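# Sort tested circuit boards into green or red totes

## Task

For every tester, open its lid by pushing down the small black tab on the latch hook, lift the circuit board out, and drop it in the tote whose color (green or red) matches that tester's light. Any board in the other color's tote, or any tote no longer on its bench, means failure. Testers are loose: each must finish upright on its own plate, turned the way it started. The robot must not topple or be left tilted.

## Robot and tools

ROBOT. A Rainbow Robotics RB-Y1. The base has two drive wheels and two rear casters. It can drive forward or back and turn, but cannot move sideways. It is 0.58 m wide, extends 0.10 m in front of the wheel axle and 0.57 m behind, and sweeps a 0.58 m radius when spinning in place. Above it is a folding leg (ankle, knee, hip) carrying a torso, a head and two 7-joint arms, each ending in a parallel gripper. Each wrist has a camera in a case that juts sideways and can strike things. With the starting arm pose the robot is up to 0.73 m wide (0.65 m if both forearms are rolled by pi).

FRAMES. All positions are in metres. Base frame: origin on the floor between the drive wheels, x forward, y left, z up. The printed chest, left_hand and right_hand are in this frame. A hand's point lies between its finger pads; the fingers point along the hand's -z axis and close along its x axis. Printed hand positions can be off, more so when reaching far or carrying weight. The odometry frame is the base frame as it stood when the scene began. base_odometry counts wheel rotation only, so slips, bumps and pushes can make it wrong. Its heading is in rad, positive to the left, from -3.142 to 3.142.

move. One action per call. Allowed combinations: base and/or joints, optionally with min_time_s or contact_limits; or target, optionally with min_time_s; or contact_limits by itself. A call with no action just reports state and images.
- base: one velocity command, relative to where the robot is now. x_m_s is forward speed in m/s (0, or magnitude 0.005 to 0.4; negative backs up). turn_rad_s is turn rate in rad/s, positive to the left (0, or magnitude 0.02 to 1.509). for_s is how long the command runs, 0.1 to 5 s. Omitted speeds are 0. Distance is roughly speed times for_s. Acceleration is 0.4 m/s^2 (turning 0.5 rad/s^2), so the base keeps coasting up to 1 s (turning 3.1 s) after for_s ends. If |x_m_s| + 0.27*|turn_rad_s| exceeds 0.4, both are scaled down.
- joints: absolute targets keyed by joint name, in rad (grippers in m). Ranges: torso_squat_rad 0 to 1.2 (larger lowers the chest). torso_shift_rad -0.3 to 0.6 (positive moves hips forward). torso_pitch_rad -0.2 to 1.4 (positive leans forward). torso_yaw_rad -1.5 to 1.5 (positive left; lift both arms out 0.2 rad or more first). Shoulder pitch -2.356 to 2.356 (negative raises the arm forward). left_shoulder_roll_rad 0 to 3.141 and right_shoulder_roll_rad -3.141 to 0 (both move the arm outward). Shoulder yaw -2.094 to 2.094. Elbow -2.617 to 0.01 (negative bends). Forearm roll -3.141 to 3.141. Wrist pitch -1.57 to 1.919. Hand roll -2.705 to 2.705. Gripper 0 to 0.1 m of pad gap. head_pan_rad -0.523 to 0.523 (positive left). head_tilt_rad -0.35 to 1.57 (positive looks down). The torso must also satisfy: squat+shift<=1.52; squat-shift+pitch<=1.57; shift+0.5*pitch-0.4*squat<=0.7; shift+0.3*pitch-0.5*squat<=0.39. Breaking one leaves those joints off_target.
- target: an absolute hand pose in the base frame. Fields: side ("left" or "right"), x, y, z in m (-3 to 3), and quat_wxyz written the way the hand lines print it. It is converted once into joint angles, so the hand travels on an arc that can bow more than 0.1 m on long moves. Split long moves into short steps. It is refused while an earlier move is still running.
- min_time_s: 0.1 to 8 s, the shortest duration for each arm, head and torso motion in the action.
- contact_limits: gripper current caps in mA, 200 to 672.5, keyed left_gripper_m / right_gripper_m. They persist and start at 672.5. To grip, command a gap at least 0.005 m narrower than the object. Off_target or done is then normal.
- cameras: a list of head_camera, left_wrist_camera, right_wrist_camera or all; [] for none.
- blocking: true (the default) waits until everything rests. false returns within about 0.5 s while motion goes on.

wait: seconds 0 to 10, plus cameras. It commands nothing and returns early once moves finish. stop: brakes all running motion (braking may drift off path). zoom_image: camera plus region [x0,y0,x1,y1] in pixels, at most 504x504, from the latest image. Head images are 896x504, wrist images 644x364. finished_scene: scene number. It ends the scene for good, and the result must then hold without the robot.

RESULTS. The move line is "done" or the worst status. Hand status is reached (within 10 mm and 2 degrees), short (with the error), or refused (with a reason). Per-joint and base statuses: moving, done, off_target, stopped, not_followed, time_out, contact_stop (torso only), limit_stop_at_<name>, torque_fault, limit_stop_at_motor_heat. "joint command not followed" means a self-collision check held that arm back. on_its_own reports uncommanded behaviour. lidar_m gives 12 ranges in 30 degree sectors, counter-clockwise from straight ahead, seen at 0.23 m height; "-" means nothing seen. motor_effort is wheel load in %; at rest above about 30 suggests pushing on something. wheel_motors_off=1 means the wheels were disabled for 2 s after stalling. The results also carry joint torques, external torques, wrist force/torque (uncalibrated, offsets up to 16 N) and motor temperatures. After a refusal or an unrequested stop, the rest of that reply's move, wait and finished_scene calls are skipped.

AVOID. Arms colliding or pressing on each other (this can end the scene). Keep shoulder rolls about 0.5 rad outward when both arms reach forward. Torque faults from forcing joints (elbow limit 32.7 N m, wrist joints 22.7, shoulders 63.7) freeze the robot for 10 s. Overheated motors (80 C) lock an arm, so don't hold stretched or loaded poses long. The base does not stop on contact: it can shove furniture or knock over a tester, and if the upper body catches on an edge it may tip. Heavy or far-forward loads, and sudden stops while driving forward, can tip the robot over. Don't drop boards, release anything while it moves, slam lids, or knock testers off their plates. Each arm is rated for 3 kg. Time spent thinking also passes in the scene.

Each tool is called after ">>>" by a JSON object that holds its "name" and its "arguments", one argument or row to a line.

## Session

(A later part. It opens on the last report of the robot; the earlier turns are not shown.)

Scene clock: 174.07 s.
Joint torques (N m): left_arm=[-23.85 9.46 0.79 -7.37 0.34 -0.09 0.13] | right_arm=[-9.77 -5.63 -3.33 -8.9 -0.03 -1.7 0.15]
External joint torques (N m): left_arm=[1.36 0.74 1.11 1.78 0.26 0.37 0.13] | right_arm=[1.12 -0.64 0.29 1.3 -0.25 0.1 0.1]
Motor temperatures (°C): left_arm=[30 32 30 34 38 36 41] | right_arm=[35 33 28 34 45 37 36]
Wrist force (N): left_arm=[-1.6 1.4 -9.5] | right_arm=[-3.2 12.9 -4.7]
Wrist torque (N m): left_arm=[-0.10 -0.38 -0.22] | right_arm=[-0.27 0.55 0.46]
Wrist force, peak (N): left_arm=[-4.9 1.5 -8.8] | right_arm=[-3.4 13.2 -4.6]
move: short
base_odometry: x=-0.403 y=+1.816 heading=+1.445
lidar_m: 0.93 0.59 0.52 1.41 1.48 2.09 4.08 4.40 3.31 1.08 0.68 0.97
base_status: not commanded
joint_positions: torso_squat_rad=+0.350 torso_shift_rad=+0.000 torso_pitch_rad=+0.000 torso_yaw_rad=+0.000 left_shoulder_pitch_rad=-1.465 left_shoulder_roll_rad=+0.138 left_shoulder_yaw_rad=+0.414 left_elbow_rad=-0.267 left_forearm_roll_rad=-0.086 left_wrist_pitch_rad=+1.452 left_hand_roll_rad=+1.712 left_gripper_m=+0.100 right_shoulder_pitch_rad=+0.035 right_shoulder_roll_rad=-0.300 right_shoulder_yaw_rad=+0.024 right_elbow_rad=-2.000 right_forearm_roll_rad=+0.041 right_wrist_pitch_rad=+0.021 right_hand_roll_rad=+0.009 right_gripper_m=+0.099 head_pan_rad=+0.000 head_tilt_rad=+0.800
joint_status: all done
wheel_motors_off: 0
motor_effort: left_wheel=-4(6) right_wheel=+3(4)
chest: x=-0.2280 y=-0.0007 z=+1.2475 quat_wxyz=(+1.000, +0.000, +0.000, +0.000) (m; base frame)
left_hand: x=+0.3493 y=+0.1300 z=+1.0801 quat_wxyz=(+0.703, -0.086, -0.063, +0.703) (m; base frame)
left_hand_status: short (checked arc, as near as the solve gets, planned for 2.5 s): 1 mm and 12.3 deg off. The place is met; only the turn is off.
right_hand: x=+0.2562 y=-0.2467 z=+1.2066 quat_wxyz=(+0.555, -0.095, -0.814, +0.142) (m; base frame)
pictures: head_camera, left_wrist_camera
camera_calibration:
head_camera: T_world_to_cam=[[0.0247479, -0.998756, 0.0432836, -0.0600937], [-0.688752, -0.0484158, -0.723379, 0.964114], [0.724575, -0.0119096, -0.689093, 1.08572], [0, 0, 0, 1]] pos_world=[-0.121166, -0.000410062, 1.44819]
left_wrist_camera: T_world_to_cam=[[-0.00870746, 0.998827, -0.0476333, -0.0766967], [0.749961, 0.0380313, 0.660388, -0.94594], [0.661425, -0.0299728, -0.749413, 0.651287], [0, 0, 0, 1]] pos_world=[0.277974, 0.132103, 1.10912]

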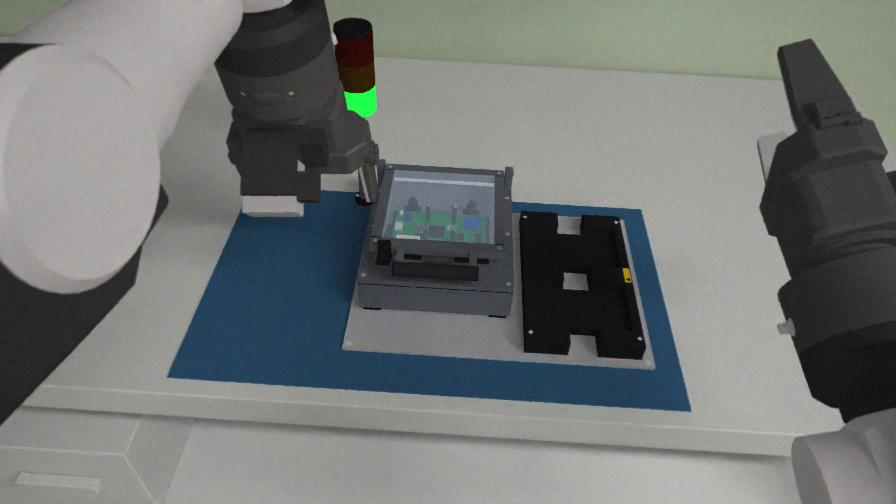

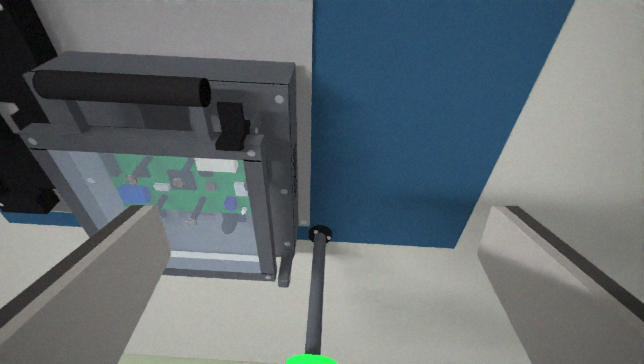

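>>> {"name": "zoom_image", "arguments": {
  "camera": "left_wrist_camera",
  "region": [180, 70, 310, 170]
}}

Scaled by 3.877 from the camera's 644x364 image, which has a finer 920x520 frame.

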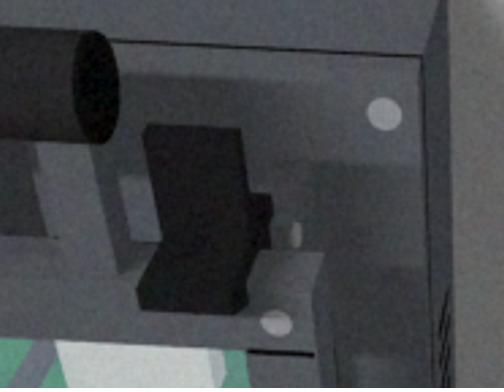

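>>> {"name": "move", "arguments": {
  "joints": {"left_gripper_m": 0.08},
  "cameras": []
}}

>>> {"name": "move", "arguments": {
  "target": {"side": "left", "x": 0.3665, "y": 0.106, "z": 1.01, "quat_wxyz": [0.683, -0.183, -0.183, 0.683]},
  "min_time_s": 2.5,
  "cameras": ["head_camera", "left_wrist_camera"]
}}

>>> {"name": "zoom_image", "arguments": {
  "camera": "head_camera",
  "region": [330, 150, 550, 350]
}}

Scene clock: 211.03 s.
Joint torques (N m): left_arm=[-23.94 9.38 0.92 -7.48 0.29 -0.13 0.19] | right_arm=[-9.83 -5.41 -3.46 -8.84 -0.02 -1.78 -0.03]
External joint torques (N m): left_arm=[1.27 0.66 1.24 1.67 0.22 0.33 0.19] | right_arm=[1.07 -0.42 0.16 1.36 -0.24 0.01 -0.07]
Motor temperatures (°C): left_arm=[30 32 30 34 38 35 41] | right_arm=[35 33 28 34 45 37 36]
Wrist force (N): left_arm=[-1.7 1.3 -9.5] | right_arm=[-3.2 12.8 -4.8]
Wrist torque (N m): left_arm=[-0.08 -0.38 -0.21] | right_arm=[-0.28 0.55 0.47]
Wrist force, peak (N): left_arm=[-1.6 1.4 -9.9] | right_arm=[-3.2 13.3 -4.7]
move: done
base_odometry: x=-0.403 y=+1.816 heading=+1.445
lidar_m: 0.93 0.60 0.51 1.41 1.49 2.09 4.09 4.40 3.31 1.08 0.69 0.96
base_status: not commanded
joint_positions: torso_squat_rad=+0.350 torso_shift_rad=+0.000 torso_pitch_rad=+0.000 torso_yaw_rad=+0.000 left_shoulder_pitch_rad=-1.465 left_shoulder_roll_rad=+0.138 left_shoulder_yaw_rad=+0.414 left_elbow_rad=-0.267 left_forearm_roll_rad=-0.086 left_wrist_pitch_rad=+1.452 left_hand_roll_rad=+1.712 left_gripper_m=+0.080 right_shoulder_pitch_rad=+0.035 right_shoulder_roll_rad=-0.300 right_shoulder_yaw_rad=+0.024 right_elbow_rad=-2.000 right_forearm_roll_rad=+0.041 right_wrist_pitch_rad=+0.021 right_hand_roll_rad=+0.009 right_gripper_m=+0.099 head_pan_rad=+0.000 head_tilt_rad=+0.800
joint_status: all done
wheel_motors_off: 0
motor_effort: left_wheel=-4(5) right_wheel=+2(3)
chest: x=-0.2280 y=-0.0007 z=+1.2475 quat_wxyz=(+1.000, +0.000, +0.000, +0.000) (m; base frame)
left_hand: x=+0.3493 y=+0.1300 z=+1.0801 quat_wxyz=(+0.703, -0.086, -0.063, +0.703) (m; base frame)
right_hand: x=+0.2562 y=-0.2467 z=+1.2066 quat_wxyz=(+0.555, -0.095, -0.814, +0.142) (m; base frame)
pictures: none
No camera images: "cameras" was empty.

Scene clock: 213.87 s.
Joint torques (N m): left_arm=[-20.48 2.95 -0.5 -9.52 0.15 -1.18 0.36] | right_arm=[-9.87 -5.33 -3.47 -8.97 0.02 -1.74 0.04]
External joint torques (N m): left_arm=[2.31 -1.06 -1.06 0.12 0.34 -0.2 0.36] | right_arm=[1.03 -0.34 0.15 1.24 -0.2 0.06 -0.01]
Motor temperatures (°C): left_arm=[30 32 30 34 38 35 41] | right_arm=[35 33 28 34 45 37 36]
Wrist force (N): left_arm=[-1.2 3.3 -8.5] | right_arm=[-3.2 13.1 -4.6]
Wrist torque (N m): left_arm=[-0.19 -0.34 -0.21] | right_arm=[-0.27 0.55 0.44]
Wrist force, peak (N): left_arm=[-1.5 1.5 -9.8] | right_arm=[-3.5 13.2 -4.5]
move: done
base_odometry: x=-0.403 y=+1.816 heading=+1.445
lidar_m: 0.93 0.60 0.52 1.41 1.48 2.09 4.09 4.40 3.32 1.08 0.69 0.96
base_status: not commanded
joint_positions: torso_squat_rad=+0.350 torso_shift_rad=+0.000 torso_pitch_rad=+0.000 torso_yaw_rad=+0.000 left_shoulder_pitch_rad=-0.971 left_shoulder_roll_rad=+0.000 left_shoulder_yaw_rad=+0.053 left_elbow_rad=-0.897 left_forearm_roll_rad=-0.041 left_wrist_pitch_rad=+1.295 left_hand_roll_rad=+1.853 left_gripper_m=+0.080 right_shoulder_pitch_rad=+0.035 right_shoulder_roll_rad=-0.300 right_shoulder_yaw_rad=+0.024 right_elbow_rad=-2.000 right_forearm_roll_rad=+0.041 right_wrist_pitch_rad=+0.021 right_hand_roll_rad=+0.009 right_gripper_m=+0.099 head_pan_rad=+0.000 head_tilt_rad=+0.800
joint_status: all done
wheel_motors_off: 0
motor_effort: left_wheel=-4(6) right_wheel=+2(4)
chest: x=-0.2280 y=-0.0007 z=+1.2475 quat_wxyz=(+1.000, +0.000, +0.000, +0.000) (m; base frame)
left_hand: x=+0.3666 y=+0.1061 z=+1.0102 quat_wxyz=(+0.683, -0.183, -0.183, +0.683) (m; base frame)
left_hand_status: reached (checked arc, planned for 2.5 s): 0 mm and 0.0 deg off.
right_hand: x=+0.2562 y=-0.2467 z=+1.2066 quat_wxyz=(+0.555, -0.095, -0.814, +0.142) (m; base frame)
pictures: head_camera, left_wrist_camera
camera_calibration:
head_camera: T_world_to_cam=[[0.0247478, -0.998756, 0.0432835, -0.0600936], [-0.688752, -0.0484157, -0.723379, 0.964114], [0.724575, -0.0119095, -0.689093, 1.08572], [0, 0, 0, 1]] pos_world=[-0.121166, -0.000410184, 1.44819]
left_wrist_camera: T_world_to_cam=[[-0.00735245, 0.999804, -0.0183877, -0.0862006], [0.51129, 0.0195615, 0.859185, -1.02317], [0.859377, -0.00308434, -0.511334, 0.270861], [0, 0, 0, 1]] pos_world=[0.28973, 0.107034, 1.01601]

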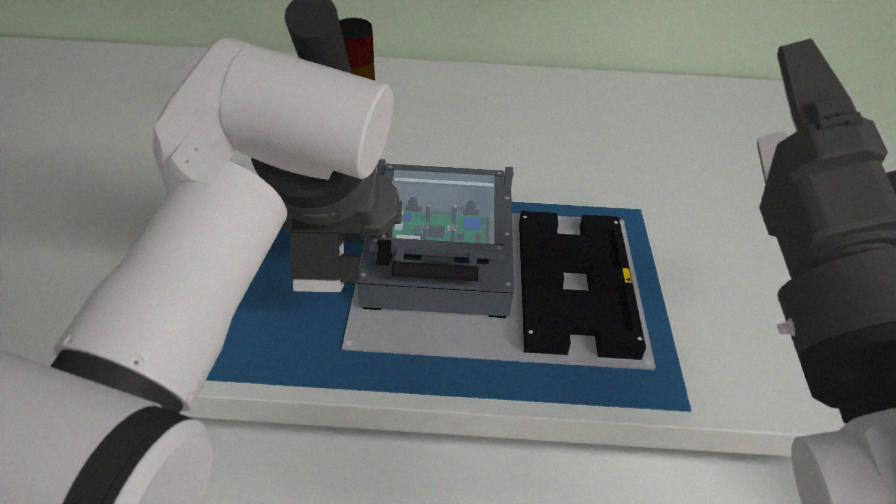

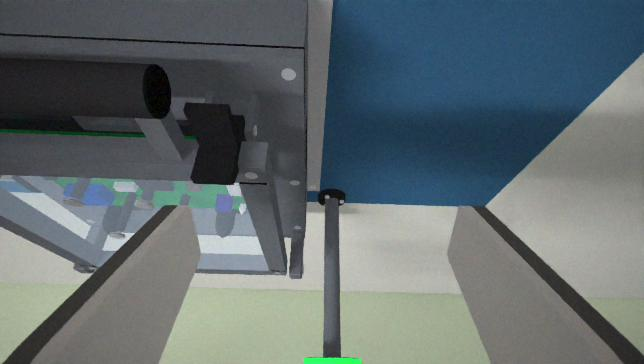

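Scaled by 2.291 from the camera's 896x504 image, which has a finer 1280x720 frame.

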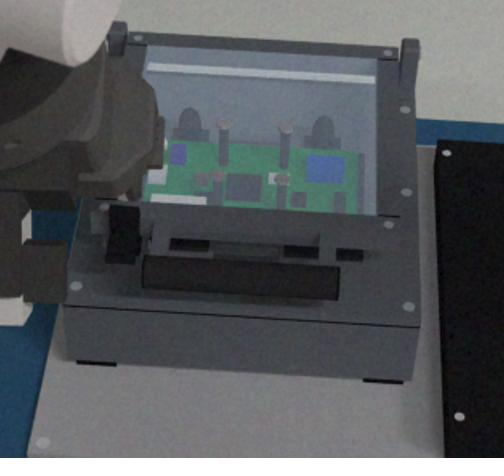

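>>> {"name": "move", "arguments": {
  "target": {"side": "left", "x": 0.374, "y": 0.104, "z": 0.978, "quat_wxyz": [0.683, -0.183, -0.183, 0.683]},
  "min_time_s": 1.5,
  "cameras": ["left_wrist_camera","head_camera"]
}}

>>> {"name": "zoom_image", "arguments": {
  "camera": "left_wrist_camera",
  "region": [100, 40, 320, 260]
}}

Scene clock: 229.43 s.
Joint torques (N m): left_arm=[-9.59 4.16 -1.13 -0.45 -0.97 1.91 -0.11] | right_arm=[-10.29 -4.93 -3.9 -9.14 0.07 -1.85 0.05]
External joint torques (N m): left_arm=[13.62 -0.35 -1.69 9.17 -0.77 2.95 -0.11] | right_arm=[0.63 0.06 -0.28 1.06 -0.16 -0.06 0]
Motor temperatures (°C): left_arm=[30 32 30 34 38 35 41] | right_arm=[35 33 28 34 45 37 36]
Wrist force (N): left_arm=[-4.7 -7.3 9.0] | right_arm=[-3.2 12.8 -4.5]
Wrist torque (N m): left_arm=[-0.31 0.53 0.26] | right_arm=[-0.26 0.56 0.46]
Wrist force, peak (N): left_arm=[15.7 13.3 112.7] | right_arm=[-4.4 13.4 -5.1]
move: done
base_odometry: x=-0.403 y=+1.816 heading=+1.445
lidar_m: 0.92 0.61 0.52 1.41 1.48 2.09 4.09 4.40 3.32 1.08 0.68 0.96
base_status: not commanded
joint_positions: torso_squat_rad=+0.350 torso_shift_rad=+0.000 torso_pitch_rad=-0.001 torso_yaw_rad=+0.000 left_shoulder_pitch_rad=-1.021 left_shoulder_roll_rad=+0.005 left_shoulder_yaw_rad=+0.043 left_elbow_rad=-0.689 left_forearm_roll_rad=-0.028 left_wrist_pitch_rad=+1.128 left_hand_roll_rad=+1.878 left_gripper_m=+0.080 right_shoulder_pitch_rad=+0.035 right_shoulder_roll_rad=-0.300 right_shoulder_yaw_rad=+0.024 right_elbow_rad=-2.000 right_forearm_roll_rad=+0.041 right_wrist_pitch_rad=+0.022 right_hand_roll_rad=+0.009 right_gripper_m=+0.099 head_pan_rad=+0.000 head_tilt_rad=+0.800
joint_status: all done
wheel_motors_off: 0
motor_effort: left_wheel=-5(12) right_wheel=+5(20)
chest: x=-0.2285 y=-0.0008 z=+1.2475 quat_wxyz=(+1.000, +0.001, +0.000, +0.000) (m; base frame)
left_hand: x=+0.3751 y=+0.1031 z=+0.9813 quat_wxyz=(+0.683, -0.186, -0.185, +0.682) (m; base frame)
left_hand_status: reached (checked arc, planned for 1.5 s): 4 mm and 0.4 deg off.
right_hand: x=+0.2558 y=-0.2467 z=+1.2070 quat_wxyz=(+0.555, -0.095, -0.814, +0.142) (m; base frame)
pictures: head_camera, left_wrist_camera
camera_calibration:
head_camera: T_world_to_cam=[[0.0246952, -0.998761, 0.0431998, -0.060053], [-0.688078, -0.0483299, -0.724026, 0.964713], [0.725217, -0.0118449, -0.688419, 1.08537], [0, 0, 0, 1]] pos_world=[-0.121849, -0.000498027, 1.44826]
left_wrist_camera: T_world_to_cam=[[-0.00573, 0.999784, -0.0199753, -0.0826564], [0.504884, 0.0201351, 0.862952, -1.00396], [0.863168, -0.0051405, -0.504891, 0.241228], [0, 0, 0, 1]] pos_world=[0.298187, 0.104093, 0.986508]

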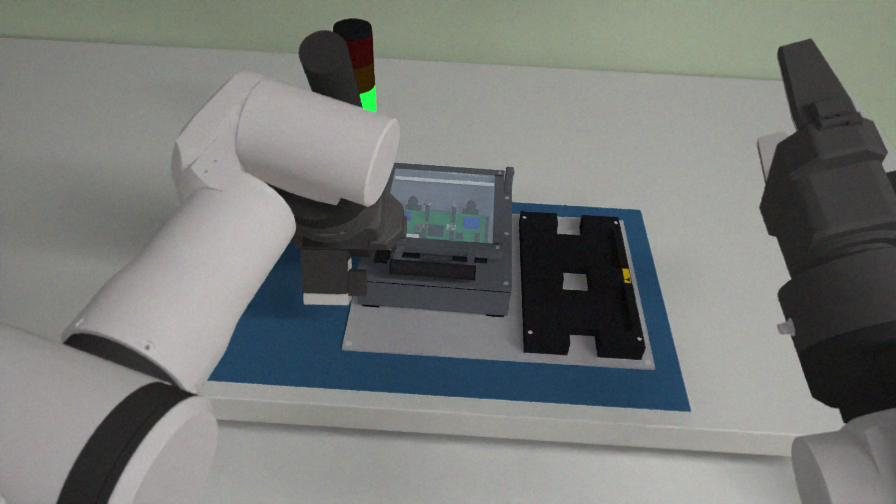

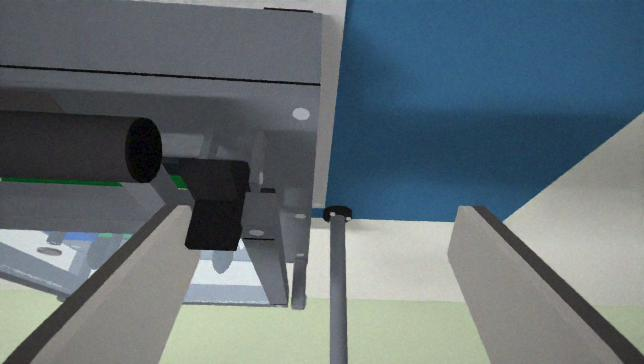

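Scaled by 2.291 from the camera's 644x364 image, which has a finer 920x520 frame.

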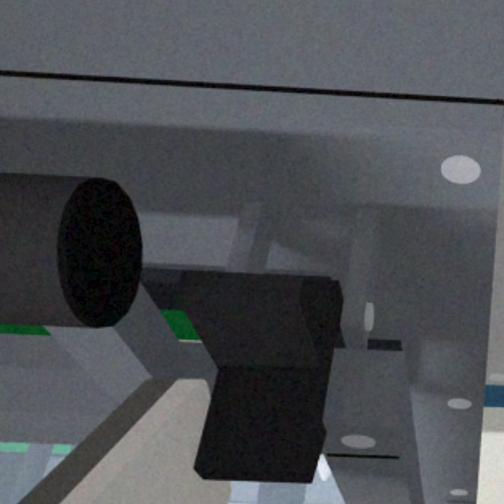

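>>> {"name": "move", "arguments": {
  "target": {"side": "left", "x": 0.366, "y": 0.104, "z": 1.0, "quat_wxyz": [0.683, -0.183, -0.183, 0.683]},
  "min_time_s": 1,
  "cameras": []
}}

>>> {"name": "move", "arguments": {
  "target": {"side": "left", "x": 0.352, "y": 0.114, "z": 0.99, "quat_wxyz": [0.683, -0.183, -0.183, 0.683]},
  "min_time_s": 1,
  "cameras": ["left_wrist_camera","head_camera"]
}}

>>> {"name": "zoom_image", "arguments": {
  "camera": "left_wrist_camera",
  "region": [100, 40, 320, 260]
}}

>>> {"name": "zoom_image", "arguments": {
  "camera": "head_camera",
  "region": [330, 150, 550, 350]
}}

Scene clock: 245.97 s.
Joint torques (N m): left_arm=[-20.55 2.67 -0.53 -9.33 -0.13 -0.71 -0.25] | right_arm=[-9.97 -5.07 -3.68 -9.21 0.02 -1.95 0.07]
External joint torques (N m): left_arm=[2.26 -1.33 -1.17 0.31 0.07 0.25 -0.24] | right_arm=[0.93 -0.08 -0.06 0.99 -0.21 -0.15 0.02]
Motor temperatures (°C): left_arm=[30 32 30 34 38 35 41] | right_arm=[35 33 28 34 45 37 36]
Wrist force (N): left_arm=[-1.3 3.0 -8.3] | right_arm=[-3.3 12.7 -4.7]
Wrist torque (N m): left_arm=[-0.15 -0.33 -0.18] | right_arm=[-0.24 0.55 0.46]
Wrist force, peak (N): left_arm=[-10.4 -17.6 6.5] | right_arm=[-3.2 13.2 -4.8]
move: done
base_odometry: x=-0.403 y=+1.816 heading=+1.445
lidar_m: 0.93 0.61 0.52 1.41 1.48 2.08 4.09 4.40 3.31 1.09 0.69 0.96
base_status: not commanded
joint_positions: torso_squat_rad=+0.350 torso_shift_rad=+0.000 torso_pitch_rad=+0.000 torso_yaw_rad=+0.000 left_shoulder_pitch_rad=-0.972 left_shoulder_roll_rad=+0.002 left_shoulder_yaw_rad=+0.036 left_elbow_rad=-0.856 left_forearm_roll_rad=-0.033 left_wrist_pitch_rad=+1.260 left_hand_roll_rad=+1.868 left_gripper_m=+0.080 right_shoulder_pitch_rad=+0.035 right_shoulder_roll_rad=-0.300 right_shoulder_yaw_rad=+0.024 right_elbow_rad=-2.000 right_forearm_roll_rad=+0.041 right_wrist_pitch_rad=+0.022 right_hand_roll_rad=+0.009 right_gripper_m=+0.099 head_pan_rad=+0.000 head_tilt_rad=+0.800
joint_status: all done
wheel_motors_off: 0
motor_effort: left_wheel=-5(7) right_wheel=+6(6)
chest: x=-0.2281 y=-0.0008 z=+1.2475 quat_wxyz=(+1.000, +0.001, +0.000, +0.000) (m; base frame)
left_hand: x=+0.3663 y=+0.1042 z=+0.9998 quat_wxyz=(+0.683, -0.181, -0.182, +0.684) (m; base frame)
left_hand_status: reached (checked arc, planned for 1.0 s): 0 mm and 0.2 deg off.
right_hand: x=+0.2561 y=-0.2467 z=+1.2066 quat_wxyz=(+0.555, -0.095, -0.814, +0.142) (m; base frame)
pictures: none
No camera images: "cameras" was empty.

Scene clock: 247.30 s.
Joint torques (N m): left_arm=[-19.87 2.12 -0.66 -9.38 -0.04 -0.63 -0.15] | right_arm=[-9.87 -5.15 -3.56 -9.17 -0.03 -1.86 0.07]
External joint torques (N m): left_arm=[2.21 -1.22 -1.3 0.24 0.15 0.32 -0.14] | right_arm=[1.04 -0.16 0.06 1.03 -0.25 -0.07 0.02]
Motor temperatures (°C): left_arm=[30 32 30 34 38 35 41] | right_arm=[35 33 28 34 45 37 36]
Wrist force (N): left_arm=[-1.7 2.7 -8.6] | right_arm=[-3.3 12.8 -4.7]
Wrist torque (N m): left_arm=[-0.15 -0.39 -0.20] | right_arm=[-0.27 0.54 0.46]
Wrist force, peak (N): left_arm=[-1.5 3.3 -8.7] | right_arm=[-3.4 13.0 -4.9]
move: done
base_odometry: x=-0.403 y=+1.816 heading=+1.445
lidar_m: 0.93 0.60 0.53 1.41 1.47 2.09 4.09 4.41 3.32 1.08 0.69 0.96
base_status: not commanded
joint_positions: torso_squat_rad=+0.350 torso_shift_rad=+0.000 torso_pitch_rad=+0.000 torso_yaw_rad=+0.000 left_shoulder_pitch_rad=-0.888 left_shoulder_roll_rad=+0.001 left_shoulder_yaw_rad=+0.025 left_elbow_rad=-0.969 left_forearm_roll_rad=-0.038 left_wrist_pitch_rad=+1.306 left_hand_roll_rad=+1.852 left_gripper_m=+0.080 right_shoulder_pitch_rad=+0.035 right_shoulder_roll_rad=-0.300 right_shoulder_yaw_rad=+0.024 right_elbow_rad=-2.000 right_forearm_roll_rad=+0.041 right_wrist_pitch_rad=+0.022 right_hand_roll_rad=+0.009 right_gripper_m=+0.099 head_pan_rad=+0.000 head_tilt_rad=+0.800
joint_status: all done
wheel_motors_off: 0
motor_effort: left_wheel=-5(7) right_wheel=+4(6)
chest: x=-0.2281 y=-0.0008 z=+1.2475 quat_wxyz=(+1.000, +0.001, +0.000, +0.000) (m; base frame)
left_hand: x=+0.3529 y=+0.1139 z=+0.9897 quat_wxyz=(+0.683, -0.176, -0.180, +0.685) (m; base frame)
left_hand_status: reached (checked arc, planned for 1.0 s): 1 mm and 0.9 deg off.
right_hand: x=+0.2561 y=-0.2467 z=+1.2066 quat_wxyz=(+0.555, -0.095, -0.814, +0.142) (m; base frame)
pictures: head_camera, left_wrist_camera
camera_calibration:
head_camera: T_world_to_cam=[[0.0247255, -0.99876, 0.0432061, -0.0600505], [-0.688594, -0.0483469, -0.723533, 0.964249], [0.724725, -0.0118618, -0.688936, 1.08565], [0, 0, 0, 1]] pos_world=[-0.121335, -0.000479929, 1.4482]
left_wrist_camera: T_world_to_cam=[[-0.010903, 0.999836, -0.014489, -0.0969854], [0.523848, 0.0180537, 0.85162, -0.995542], [0.851742, 0.00169517, -0.523959, 0.286816], [0, 0, 0, 1]] pos_world=[0.276163, 0.114456, 0.996698]

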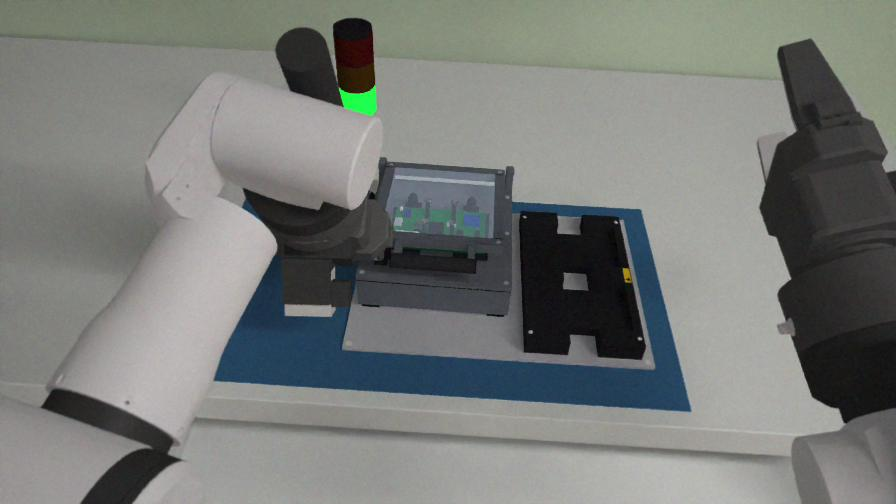

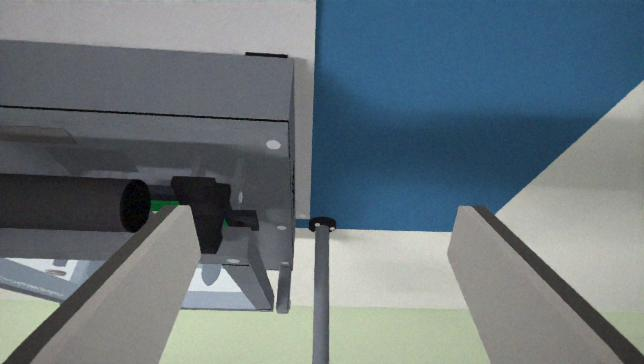

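Scaled by 2.291 from the camera's 644x364 image, which has a finer 920x520 frame.

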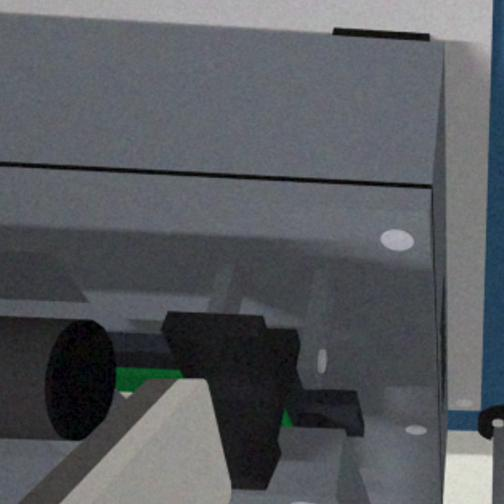

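Scaled by 2.291 from the camera's 896x504 image, which has a finer 1280x720 frame.

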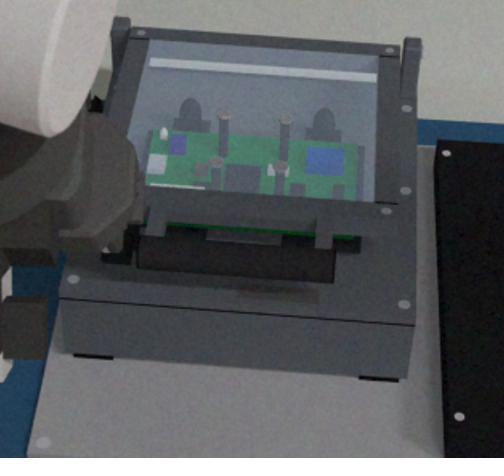

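>>> {"name": "move", "arguments": {
  "target": {"side": "left", "x": 0.30, "y": 0.22, "z": 1.08, "quat_wxyz": [0.683, -0.183, -0.183, 0.683]},
  "min_time_s": 1.5,
  "cameras": []
}}

>>> {"name": "move", "arguments": {
  "target": {"side": "right", "x": 0.27, "y": -0.005, "z": 0.998, "quat_wxyz": [0.843, 0, -0.537, 0]},
  "min_time_s": 2.5,
  "cameras": ["right_wrist_camera","head_camera"]
}}

>>> {"name": "zoom_image", "arguments": {
  "camera": "head_camera",
  "region": [330, 150, 550, 350]
}}

Scene clock: 268.70 s.
Joint torques (N m): left_arm=[-18.24 5.77 1.46 -8.02 0.35 -0.93 -0.12] | right_arm=[-9.85 -5.09 -3.62 -9.14 -0.01 -1.89 0.07]
External joint torques (N m): left_arm=[1.5 0.59 0.59 0.32 0.36 0.09 -0.11] | right_arm=[1.06 -0.1 0 1.06 -0.24 -0.09 0.03]
Motor temperatures (°C): left_arm=[30 32 30 34 38 35 41] | right_arm=[35 33 28 34 45 37 36]
Wrist force (N): left_arm=[-1.6 3.2 -8.8] | right_arm=[-3.2 12.9 -4.4]
Wrist torque (N m): left_arm=[-0.21 -0.41 -0.21] | right_arm=[-0.26 0.55 0.45]
Wrist force, peak (N): left_arm=[-1.4 3.4 -9.0] | right_arm=[-3.2 13.3 -4.7]
move: done
base_odometry: x=-0.403 y=+1.816 heading=+1.445
lidar_m: 0.93 0.61 0.52 1.41 1.48 2.08 4.09 4.41 3.31 1.09 0.68 0.96
base_status: not commanded
joint_positions: torso_squat_rad=+0.350 torso_shift_rad=+0.000 torso_pitch_rad=+0.000 torso_yaw_rad=+0.000 left_shoulder_pitch_rad=-0.710 left_shoulder_roll_rad=+0.140 left_shoulder_yaw_rad=+0.166 left_elbow_rad=-1.595 left_forearm_roll_rad=+0.070 left_wrist_pitch_rad=+1.763 left_hand_roll_rad=+1.633 left_gripper_m=+0.080 right_shoulder_pitch_rad=+0.035 right_shoulder_roll_rad=-0.300 right_shoulder_yaw_rad=+0.024 right_elbow_rad=-2.000 right_forearm_roll_rad=+0.041 right_wrist_pitch_rad=+0.022 right_hand_roll_rad=+0.009 right_gripper_m=+0.099 head_pan_rad=+0.000 head_tilt_rad=+0.800
joint_status: all done
wheel_motors_off: 0
motor_effort: left_wheel=-6(6) right_wheel=+5(6)
chest: x=-0.2281 y=-0.0007 z=+1.2475 quat_wxyz=(+1.000, +0.000, +0.000, +0.000) (m; base frame)
left_hand: x=+0.3003 y=+0.2200 z=+1.0798 quat_wxyz=(+0.683, -0.182, -0.183, +0.683) (m; base frame)
left_hand_status: reached (checked arc, planned for 1.5 s): 0 mm and 0.1 deg off.
right_hand: x=+0.2561 y=-0.2467 z=+1.2066 quat_wxyz=(+0.555, -0.095, -0.814, +0.142) (m; base frame)
pictures: none
No camera images: "cameras" was empty.

Scene clock: 271.53 s.
Joint torques (N m): left_arm=[-18.28 5.84 1.24 -8.12 0.3 -0.95 -0.08] | right_arm=[-14.8 7.25 -1.65 -8.01 1.38 -0.91 -0.15]
External joint torques (N m): left_arm=[1.46 0.66 0.37 0.22 0.31 0.07 -0.08] | right_arm=[0.2 1.83 0.67 2.01 -0.13 0.08 -0.2]
Motor temperatures (°C): left_arm=[30 32 30 34 38 35 41] | right_arm=[35 33 28 34 45 37 36]
Wrist force (N): left_arm=[-1.3 3.1 -8.8] | right_arm=[-3.9 10.8 -9.1]
Wrist torque (N m): left_arm=[-0.19 -0.37 -0.21] | right_arm=[-0.10 0.47 0.46]
Wrist force, peak (N): left_arm=[-1.4 3.2 -9.1] | right_arm=[-3.9 10.8 -9.6]
move: done
base_odometry: x=-0.403 y=+1.816 heading=+1.445
lidar_m: 0.93 0.60 0.52 1.41 1.48 2.09 4.09 4.40 3.32 1.08 0.68 0.96
base_status: not commanded
joint_positions: torso_squat_rad=+0.350 torso_shift_rad=+0.000 torso_pitch_rad=+0.000 torso_yaw_rad=+0.000 left_shoulder_pitch_rad=-0.710 left_shoulder_roll_rad=+0.140 left_shoulder_yaw_rad=+0.166 left_elbow_rad=-1.595 left_forearm_roll_rad=+0.070 left_wrist_pitch_rad=+1.763 left_hand_roll_rad=+1.633 left_gripper_m=+0.080 right_shoulder_pitch_rad=-0.366 right_shoulder_roll_rad=+0.000 right_shoulder_yaw_rad=+0.698 right_elbow_rad=-1.519 right_forearm_roll_rad=+0.665 right_wrist_pitch_rad=+1.036 right_hand_roll_rad=-1.016 right_gripper_m=+0.099 head_pan_rad=+0.000 head_tilt_rad=+0.800
joint_status: all done
wheel_motors_off: 0
motor_effort: left_wheel=-4(7) right_wheel=+5(6)
chest: x=-0.2281 y=-0.0007 z=+1.2475 quat_wxyz=(+1.000, +0.000, +0.000, +0.000) (m; base frame)
left_hand: x=+0.3003 y=+0.2200 z=+1.0798 quat_wxyz=(+0.683, -0.182, -0.183, +0.683) (m; base frame)
right_hand: x=+0.2701 y=-0.0053 z=+0.9981 quat_wxyz=(+0.843, +0.000, -0.537, +0.000) (m; base frame)
right_hand_status: reached (checked arc, planned for 2.5 s): 0 mm and 0.0 deg off.
pictures: head_camera, right_wrist_camera
camera_calibration:
head_camera: T_world_to_cam=[[0.0247476, -0.998756, 0.0432873, -0.0600946], [-0.688617, -0.0484205, -0.723507, 0.964227], [0.724703, -0.0119034, -0.688959, 1.08566], [0, 0, 0, 1]] pos_world=[-0.121309, -0.000408527, 1.4482]
right_wrist_camera: T_world_to_cam=[[-0.406903, 0.0201725, -0.913249, 1.02397], [-0.39816, 0.89587, 0.197191, -0.0513404], [0.82213, 0.443857, -0.356501, 0.207847], [0, 0, 0, 1]] pos_world=[0.225337, -0.0669161, 1.01936]

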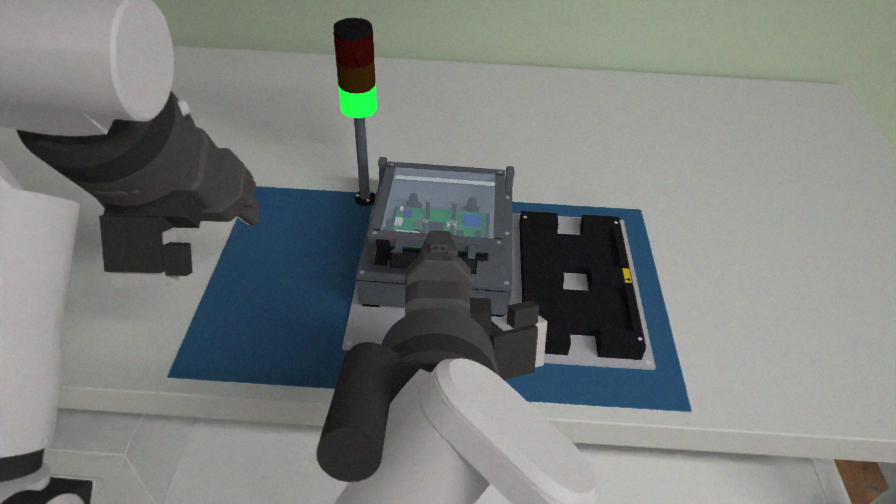

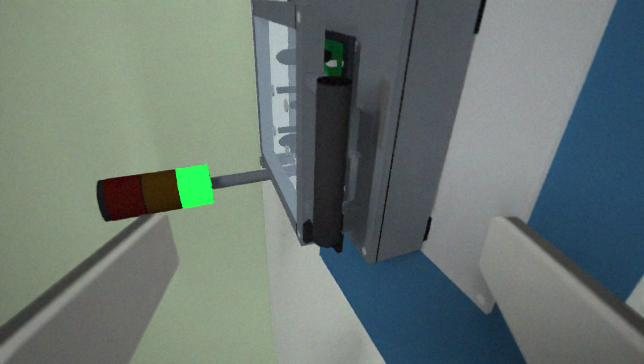

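Scaled by 2.291 from the camera's 896x504 image, which has a finer 1280x720 frame.

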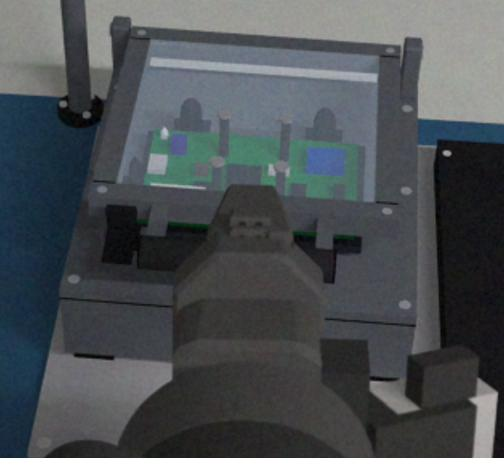

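>>> {"name": "move", "arguments": {
  "joints": {"right_gripper_m": 0.045},
  "cameras": []
}}

>>> {"name": "move", "arguments": {
  "target": {"side": "right", "x": 0.33, "y": 0.0, "z": 0.97, "quat_wxyz": [0.843, 0, -0.537, 0]},
  "min_time_s": 1.5,
  "cameras": ["right_wrist_camera","head_camera"]
}}

>>> {"name": "zoom_image", "arguments": {
  "camera": "right_wrist_camera",
  "region": [160, 0, 520, 364]
}}

Scene clock: 280.37 s.
Joint torques (N m): left_arm=[-18.32 5.7 1.47 -8.06 0.35 -1.05 -0.08] | right_arm=[-14.72 7.79 -1.57 -8.2 1.36 -0.81 -0.13]
External joint torques (N m): left_arm=[1.41 0.53 0.6 0.28 0.36 -0.03 -0.08] | right_arm=[0.27 2.36 0.74 1.82 -0.15 0.17 -0.18]
Motor temperatures (°C): left_arm=[30 32 30 34 38 35 41] | right_arm=[35 34 28 34 45 37 36]
Wrist force (N): left_arm=[-1.4 3.3 -8.6] | right_arm=[-3.3 10.9 -9.4]
Wrist torque (N m): left_arm=[-0.23 -0.39 -0.20] | right_arm=[-0.08 0.54 0.46]
Wrist force, peak (N): left_arm=[-1.3 3.3 -9.0] | right_arm=[-3.8 11.1 -9.4]
move: done
base_odometry: x=-0.403 y=+1.816 heading=+1.445
lidar_m: 0.93 0.61 0.52 1.41 1.48 2.08 4.09 4.40 3.31 1.08 0.68 0.97
base_status: not commanded
joint_positions: torso_squat_rad=+0.350 torso_shift_rad=+0.000 torso_pitch_rad=+0.000 torso_yaw_rad=+0.000 left_shoulder_pitch_rad=-0.710 left_shoulder_roll_rad=+0.140 left_shoulder_yaw_rad=+0.166 left_elbow_rad=-1.595 left_forearm_roll_rad=+0.070 left_wrist_pitch_rad=+1.763 left_hand_roll_rad=+1.633 left_gripper_m=+0.080 right_shoulder_pitch_rad=-0.366 right_shoulder_roll_rad=+0.000 right_shoulder_yaw_rad=+0.698 right_elbow_rad=-1.519 right_forearm_roll_rad=+0.665 right_wrist_pitch_rad=+1.036 right_hand_roll_rad=-1.016 right_gripper_m=+0.045 head_pan_rad=+0.000 head_tilt_rad=+0.800
joint_status: all done
wheel_motors_off: 0
motor_effort: left_wheel=-6(6) right_wheel=+4(6)
chest: x=-0.2281 y=-0.0007 z=+1.2475 quat_wxyz=(+1.000, +0.000, +0.000, +0.000) (m; base frame)
left_hand: x=+0.3003 y=+0.2200 z=+1.0798 quat_wxyz=(+0.683, -0.182, -0.183, +0.683) (m; base frame)
right_hand: x=+0.2701 y=-0.0053 z=+0.9981 quat_wxyz=(+0.843, +0.000, -0.537, +0.000) (m; base frame)
pictures: none
No camera images: "cameras" was empty.

Scene clock: 282.20 s.
Joint torques (N m): left_arm=[-18.41 5.77 1.25 -8.02 0.29 -0.85 -0.11] | right_arm=[-17.89 4.77 -2.68 -7.29 1 -0.72 -0.05]
External joint torques (N m): left_arm=[1.32 0.59 0.38 0.32 0.31 0.17 -0.11] | right_arm=[1.05 1.98 0.8 1.86 -0.49 -0.16 -0.1]
Motor temperatures (°C): left_arm=[30 32 30 34 38 35 41] | right_arm=[35 33 28 34 45 37 36]
Wrist force (N): left_arm=[-1.3 3.2 -8.5] | right_arm=[-3.7 10.7 -9.3]
Wrist torque (N m): left_arm=[-0.21 -0.37 -0.20] | right_arm=[-0.08 0.49 0.47]
Wrist force, peak (N): left_arm=[-1.5 3.5 -9.0] | right_arm=[-3.8 10.9 -9.7]
move: done
base_odometry: x=-0.403 y=+1.816 heading=+1.445
lidar_m: 0.93 0.60 0.52 1.42 1.47 2.09 4.09 4.39 3.31 1.08 0.68 0.96
base_status: not commanded
joint_positions: torso_squat_rad=+0.350 torso_shift_rad=+0.000 torso_pitch_rad=+0.000 torso_yaw_rad=+0.000 left_shoulder_pitch_rad=-0.710 left_shoulder_roll_rad=+0.140 left_shoulder_yaw_rad=+0.166 left_elbow_rad=-1.595 left_forearm_roll_rad=+0.070 left_wrist_pitch_rad=+1.763 left_hand_roll_rad=+1.633 left_gripper_m=+0.080 right_shoulder_pitch_rad=-0.633 right_shoulder_roll_rad=+0.000 right_shoulder_yaw_rad=+0.725 right_elbow_rad=-1.084 right_forearm_roll_rad=+0.617 right_wrist_pitch_rad=+0.882 right_hand_roll_rad=-1.263 right_gripper_m=+0.045 head_pan_rad=+0.000 head_tilt_rad=+0.800
joint_status: all done
wheel_motors_off: 0
motor_effort: left_wheel=-5(6) right_wheel=+6(6)
chest: x=-0.2281 y=-0.0007 z=+1.2475 quat_wxyz=(+1.000, +0.000, +0.000, +0.000) (m; base frame)
left_hand: x=+0.3003 y=+0.2200 z=+1.0798 quat_wxyz=(+0.683, -0.182, -0.183, +0.683) (m; base frame)
right_hand: x=+0.3301 y=-0.0003 z=+0.9702 quat_wxyz=(+0.843, +0.000, -0.537, +0.000) (m; base frame)
right_hand_status: reached (checked arc, planned for 1.5 s): 0 mm and 0.0 deg off.
pictures: head_camera, right_wrist_camera
camera_calibration:
head_camera: T_world_to_cam=[[0.0247473, -0.998756, 0.0432877, -0.0600949], [-0.688617, -0.0484206, -0.723507, 0.964227], [0.724703, -0.0119038, -0.688959, 1.08566], [0, 0, 0, 1]] pos_world=[-0.121309, -0.000408182, 1.4482]
right_wrist_camera: T_world_to_cam=[[-0.406971, 0.0202633, -0.913216, 1.02281], [-0.398042, 0.895907, 0.197265, -0.0264937], [0.822154, 0.44378, -0.356543, 0.146353], [0, 0, 0, 1]] pos_world=[0.285382, -0.0619382, 0.99145]

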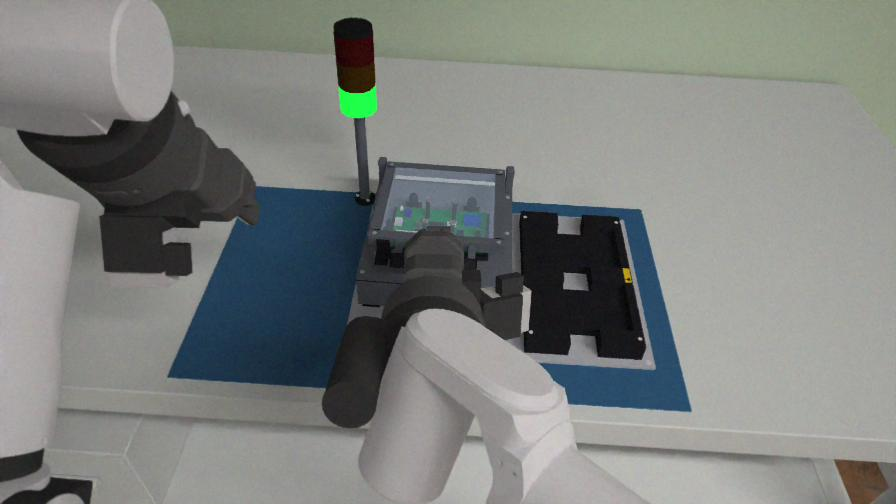

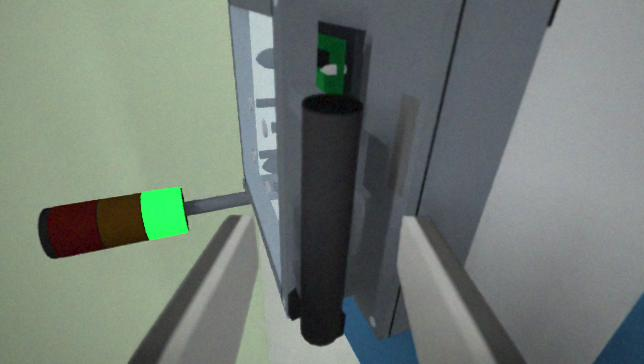

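Scaled by 1.385 from the camera's 644x364 image, which has a finer 1265x715 frame.

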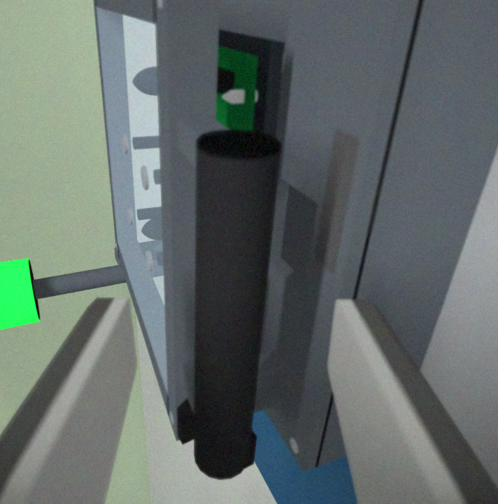

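>>> {"name": "move", "arguments": {
  "target": {"side": "right", "x": 0.353, "y": 0.0, "z": 0.959, "quat_wxyz": [0.843, 0, -0.537, 0]},
  "min_time_s": 1.5,
  "cameras": ["right_wrist_camera"]
}}

>>> {"name": "move", "arguments": {
  "joints": {"right_gripper_m": 0.0},
  "contact_limits": {"right_gripper_m": 400},
  "cameras": ["right_wrist_camera","head_camera"]
}}

Scene clock: 299.10 s.
Joint torques (N m): left_arm=[-18.19 5.81 1.26 -8.06 0.32 -0.9 -0.04] | right_arm=[-20.06 2.92 -2.66 -6.17 0.89 -0.53 -0.24]
External joint torques (N m): left_arm=[1.54 0.64 0.39 0.28 0.34 0.12 -0.04] | right_arm=[0.52 1.87 1.15 1.77 -0.54 -0.26 -0.29]
Motor temperatures (°C): left_arm=[30 32 30 34 38 35 41] | right_arm=[36 33 28 34 45 37 36]
Wrist force (N): left_arm=[-1.3 3.2 -8.8] | right_arm=[-3.4 10.7 -9.3]
Wrist torque (N m): left_arm=[-0.22 -0.39 -0.21] | right_arm=[-0.09 0.53 0.46]
Wrist force, peak (N): left_arm=[-1.4 3.0 -9.1] | right_arm=[-3.5 11.2 -9.6]
move: done
base_odometry: x=-0.403 y=+1.816 heading=+1.445
lidar_m: 0.93 0.60 0.53 1.41 1.48 2.09 4.08 4.40 3.31 1.08 0.69 0.97
base_status: not commanded
joint_positions: torso_squat_rad=+0.350 torso_shift_rad=+0.000 torso_pitch_rad=+0.000 torso_yaw_rad=+0.000 left_shoulder_pitch_rad=-0.710 left_shoulder_roll_rad=+0.140 left_shoulder_yaw_rad=+0.166 left_elbow_rad=-1.595 left_forearm_roll_rad=+0.070 left_wrist_pitch_rad=+1.763 left_hand_roll_rad=+1.633 left_gripper_m=+0.080 right_shoulder_pitch_rad=-0.777 right_shoulder_roll_rad=+0.000 right_shoulder_yaw_rad=+0.815 right_elbow_rad=-0.853 right_forearm_roll_rad=+0.570 right_wrist_pitch_rad=+0.805 right_hand_roll_rad=-1.429 right_gripper_m=+0.045 head_pan_rad=+0.000 head_tilt_rad=+0.800
joint_status: all done
wheel_motors_off: 0
motor_effort: left_wheel=-5(7) right_wheel=+5(7)
chest: x=-0.2281 y=-0.0007 z=+1.2475 quat_wxyz=(+1.000, +0.000, +0.000, +0.000) (m; base frame)
left_hand: x=+0.3003 y=+0.2200 z=+1.0798 quat_wxyz=(+0.683, -0.182, -0.183, +0.683) (m; base frame)
right_hand: x=+0.3531 y=-0.0007 z=+0.9593 quat_wxyz=(+0.843, +0.000, -0.537, +0.000) (m; base frame)
right_hand_status: reached (checked arc, planned for 1.5 s): 1 mm and 0.1 deg off.
pictures: right_wrist_camera
camera_calibration:
right_wrist_camera: T_world_to_cam=[[-0.407147, 0.0201108, -0.913141, 1.02227], [-0.398853, 0.895481, 0.19756, -0.0148444], [0.821674, 0.444645, -0.356571, 0.12393], [0, 0, 0, 1]] pos_world=[0.308463, -0.0623704, 0.980597]

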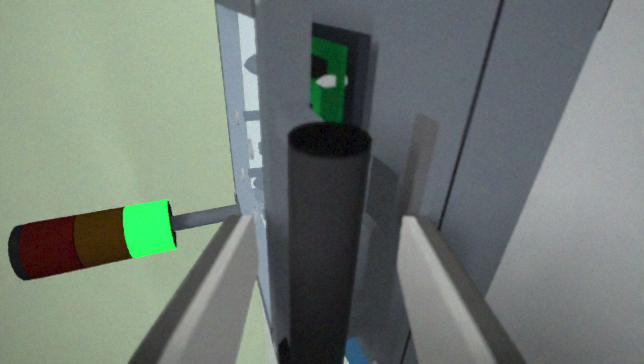

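Scene clock: 300.10 s.
Joint torques (N m): left_arm=[-17.99 5.7 1.55 -8.1 0.3 -0.91 -0.04] | right_arm=[-16.21 2.98 -2.63 -5.58 0.19 -0.56 0.16]
External joint torques (N m): left_arm=[1.75 0.52 0.67 0.24 0.31 0.1 -0.03] | right_arm=[4.39 1.93 1.2 2.36 -1.24 -0.3 0.11]
Motor temperatures (°C): left_arm=[30 32 30 34 38 35 41] | right_arm=[36 33 28 34 45 37 36]
Wrist force (N): left_arm=[-1.3 3.3 -8.8] | right_arm=[4.2 8.9 -12.0]
Wrist torque (N m): left_arm=[-0.22 -0.37 -0.20] | right_arm=[-0.13 0.47 -0.02]
Wrist force, peak (N): left_arm=[-1.4 3.0 -9.1] | right_arm=[5.7 9.4 -14.0]
move: off_target
base_odometry: x=-0.403 y=+1.816 heading=+1.445
lidar_m: 0.93 0.61 0.52 1.41 1.48 2.08 4.09 4.39 3.32 1.09 0.69 0.97
base_status: not commanded
joint_positions: torso_squat_rad=+0.350 torso_shift_rad=+0.000 torso_pitch_rad=+0.000 torso_yaw_rad=+0.000 left_shoulder_pitch_rad=-0.710 left_shoulder_roll_rad=+0.140 left_shoulder_yaw_rad=+0.166 left_elbow_rad=-1.595 left_forearm_roll_rad=+0.070 left_wrist_pitch_rad=+1.763 left_hand_roll_rad=+1.633 left_gripper_m=+0.080 right_shoulder_pitch_rad=-0.778 right_shoulder_roll_rad=+0.000 right_shoulder_yaw_rad=+0.815 right_elbow_rad=-0.853 right_forearm_roll_rad=+0.570 right_wrist_pitch_rad=+0.805 right_hand_roll_rad=-1.429 right_gripper_m=+0.015 head_pan_rad=+0.000 head_tilt_rad=+0.800
joint_status: right_gripper_m off_target (ended at +0.015, target +0.000)
wheel_motors_off: 0
motor_effort: left_wheel=-5(6) right_wheel=+4(6)
contact_limits: right_gripper_m 400 mA
chest: x=-0.2281 y=-0.0007 z=+1.2475 quat_wxyz=(+1.000, +0.000, +0.000, +0.000) (m; base frame)
left_hand: x=+0.3003 y=+0.2200 z=+1.0799 quat_wxyz=(+0.683, -0.182, -0.183, +0.683) (m; base frame)
right_hand: x=+0.3534 y=-0.0005 z=+0.9599 quat_wxyz=(+0.843, +0.001, -0.538, +0.000) (m; base frame)
pictures: head_camera, right_wrist_camera
camera_calibration:
head_camera: T_world_to_cam=[[0.0247474, -0.998756, 0.0432875, -0.0600948], [-0.688611, -0.0484206, -0.723512, 0.964234], [0.724708, -0.0119032, -0.688953, 1.08565], [0, 0, 0, 1]] pos_world=[-0.121312, -0.000408527, 1.4482]
right_wrist_camera: T_world_to_cam=[[-0.406168, 0.0200323, -0.913579, 1.02299], [-0.399402, 0.895315, 0.197202, -0.0145154], [0.821891, 0.444982, -0.355648, 0.122854], [0, 0, 0, 1]] pos_world=[0.308734, -0.062165, 0.981134]

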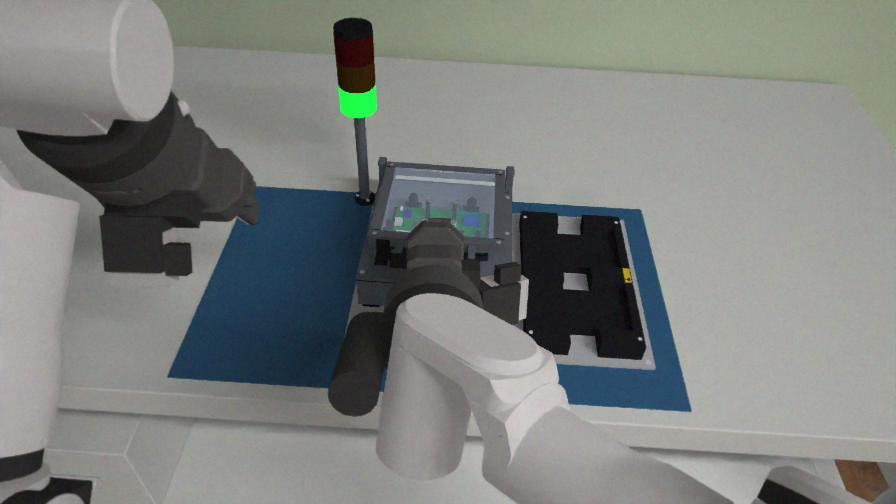

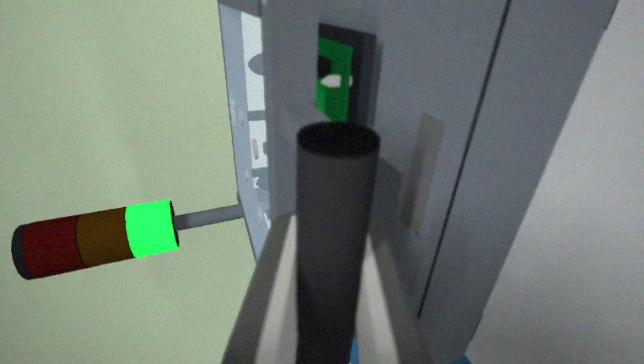

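>>> {"name": "move", "arguments": {
  "target": {"side": "right", "x": 0.368, "y": 0.0, "z": 1.023, "quat_wxyz": [0.887, 0, -0.462, 0]},
  "min_time_s": 3,
  "cameras": ["right_wrist_camera","head_camera"]
}}

>>> {"name": "zoom_image", "arguments": {
  "camera": "head_camera",
  "region": [330, 150, 550, 350]
}}

Scene clock: 315.97 s.
Joint torques (N m): left_arm=[-17.99 5.44 1.28 -8.22 0.35 -0.92 -0.07] | right_arm=[-24.94 -0.41 -5.29 -10.73 1.54 -1.3 0.85]
External joint torques (N m): left_arm=[1.74 0.27 0.41 0.13 0.37 0.09 -0.07] | right_arm=[-2.54 0.48 -0.88 -2.17 0.16 -0.38 0.81]
Motor temperatures (°C): left_arm=[30 32 29 34 38 35 41] | right_arm=[36 33 28 34 45 37 36]
Wrist force (N): left_arm=[-1.4 3.1 -8.7] | right_arm=[-5.4 11.6 -20.9]
Wrist torque (N m): left_arm=[-0.20 -0.40 -0.20] | right_arm=[-0.27 0.75 0.04]
Wrist force, peak (N): left_arm=[-1.5 3.2 -9.1] | right_arm=[-5.7 11.9 -21.3]
move: done
base_odometry: x=-0.403 y=+1.816 heading=+1.445
lidar_m: 0.93 0.61 0.52 1.42 1.48 2.09 4.09 4.40 3.32 1.08 0.68 0.97
base_status: not commanded
joint_positions: torso_squat_rad=+0.350 torso_shift_rad=+0.000 torso_pitch_rad=+0.000 torso_yaw_rad=+0.000 left_shoulder_pitch_rad=-0.710 left_shoulder_roll_rad=+0.140 left_shoulder_yaw_rad=+0.166 left_elbow_rad=-1.595 left_forearm_roll_rad=+0.070 left_wrist_pitch_rad=+1.763 left_hand_roll_rad=+1.633 left_gripper_m=+0.080 right_shoulder_pitch_rad=-0.892 right_shoulder_roll_rad=-0.036 right_shoulder_yaw_rad=+0.639 right_elbow_rad=-1.025 right_forearm_roll_rad=+0.175 right_wrist_pitch_rad=+1.024 right_hand_roll_rad=-0.995 right_gripper_m=+0.015 head_pan_rad=+0.000 head_tilt_rad=+0.800
joint_status: all done
wheel_motors_off: 0
motor_effort: left_wheel=-5(6) right_wheel=+4(6)
contact_limits: right_gripper_m 400 mA
chest: x=-0.2279 y=-0.0008 z=+1.2475 quat_wxyz=(+1.000, +0.000, +0.000, +0.000) (m; base frame)
left_hand: x=+0.3004 y=+0.2200 z=+1.0797 quat_wxyz=(+0.683, -0.182, -0.183, +0.683) (m; base frame)
right_hand: x=+0.3679 y=-0.0002 z=+1.0220 quat_wxyz=(+0.887, +0.000, -0.462, +0.000) (m; base frame)
right_hand_status: reached (checked arc, planned for 3.0 s): 1 mm and 0.1 deg off.
pictures: head_camera, right_wrist_camera
camera_calibration:
head_camera: T_world_to_cam=[[0.0247138, -0.998758, 0.0432533, -0.0600902], [-0.688896, -0.048368, -0.723245, 0.964009], [0.724439, -0.0119228, -0.689236, 1.08578], [0, 0, 0, 1]] pos_world=[-0.120991, -0.00044279, 1.44817]
right_wrist_camera: T_world_to_cam=[[-0.559585, 0.0206685, -0.828515, 1.05508], [-0.357051, 0.896146, 0.26351, -0.104591], [0.747917, 0.443279, -0.49409, 0.30163], [0, 0, 0, 1]] pos_world=[0.32747, -0.0617842, 1.05075]

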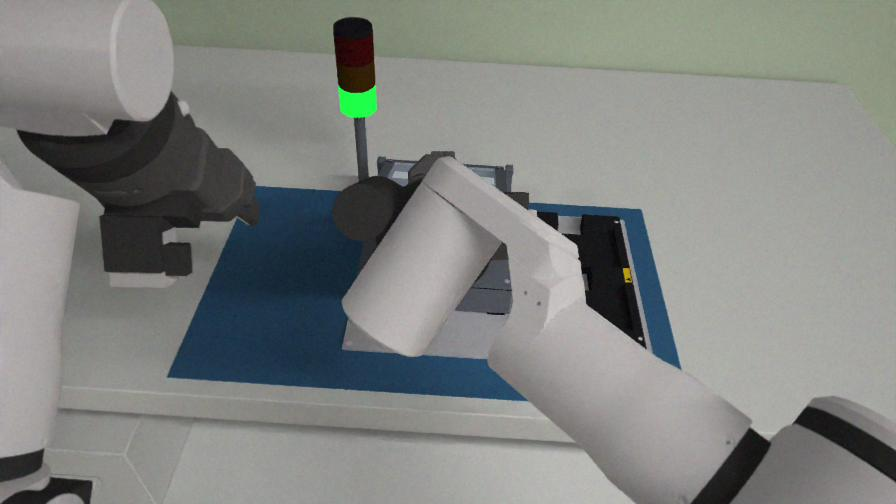

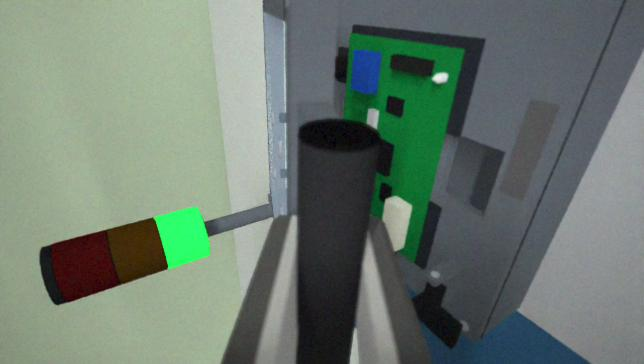

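Scaled by 2.291 from the camera's 896x504 image, which has a finer 1280x720 frame.

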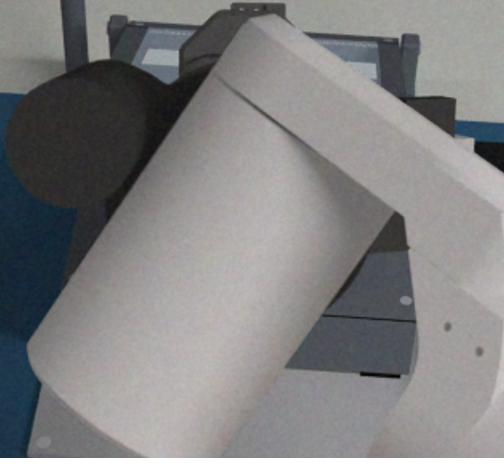

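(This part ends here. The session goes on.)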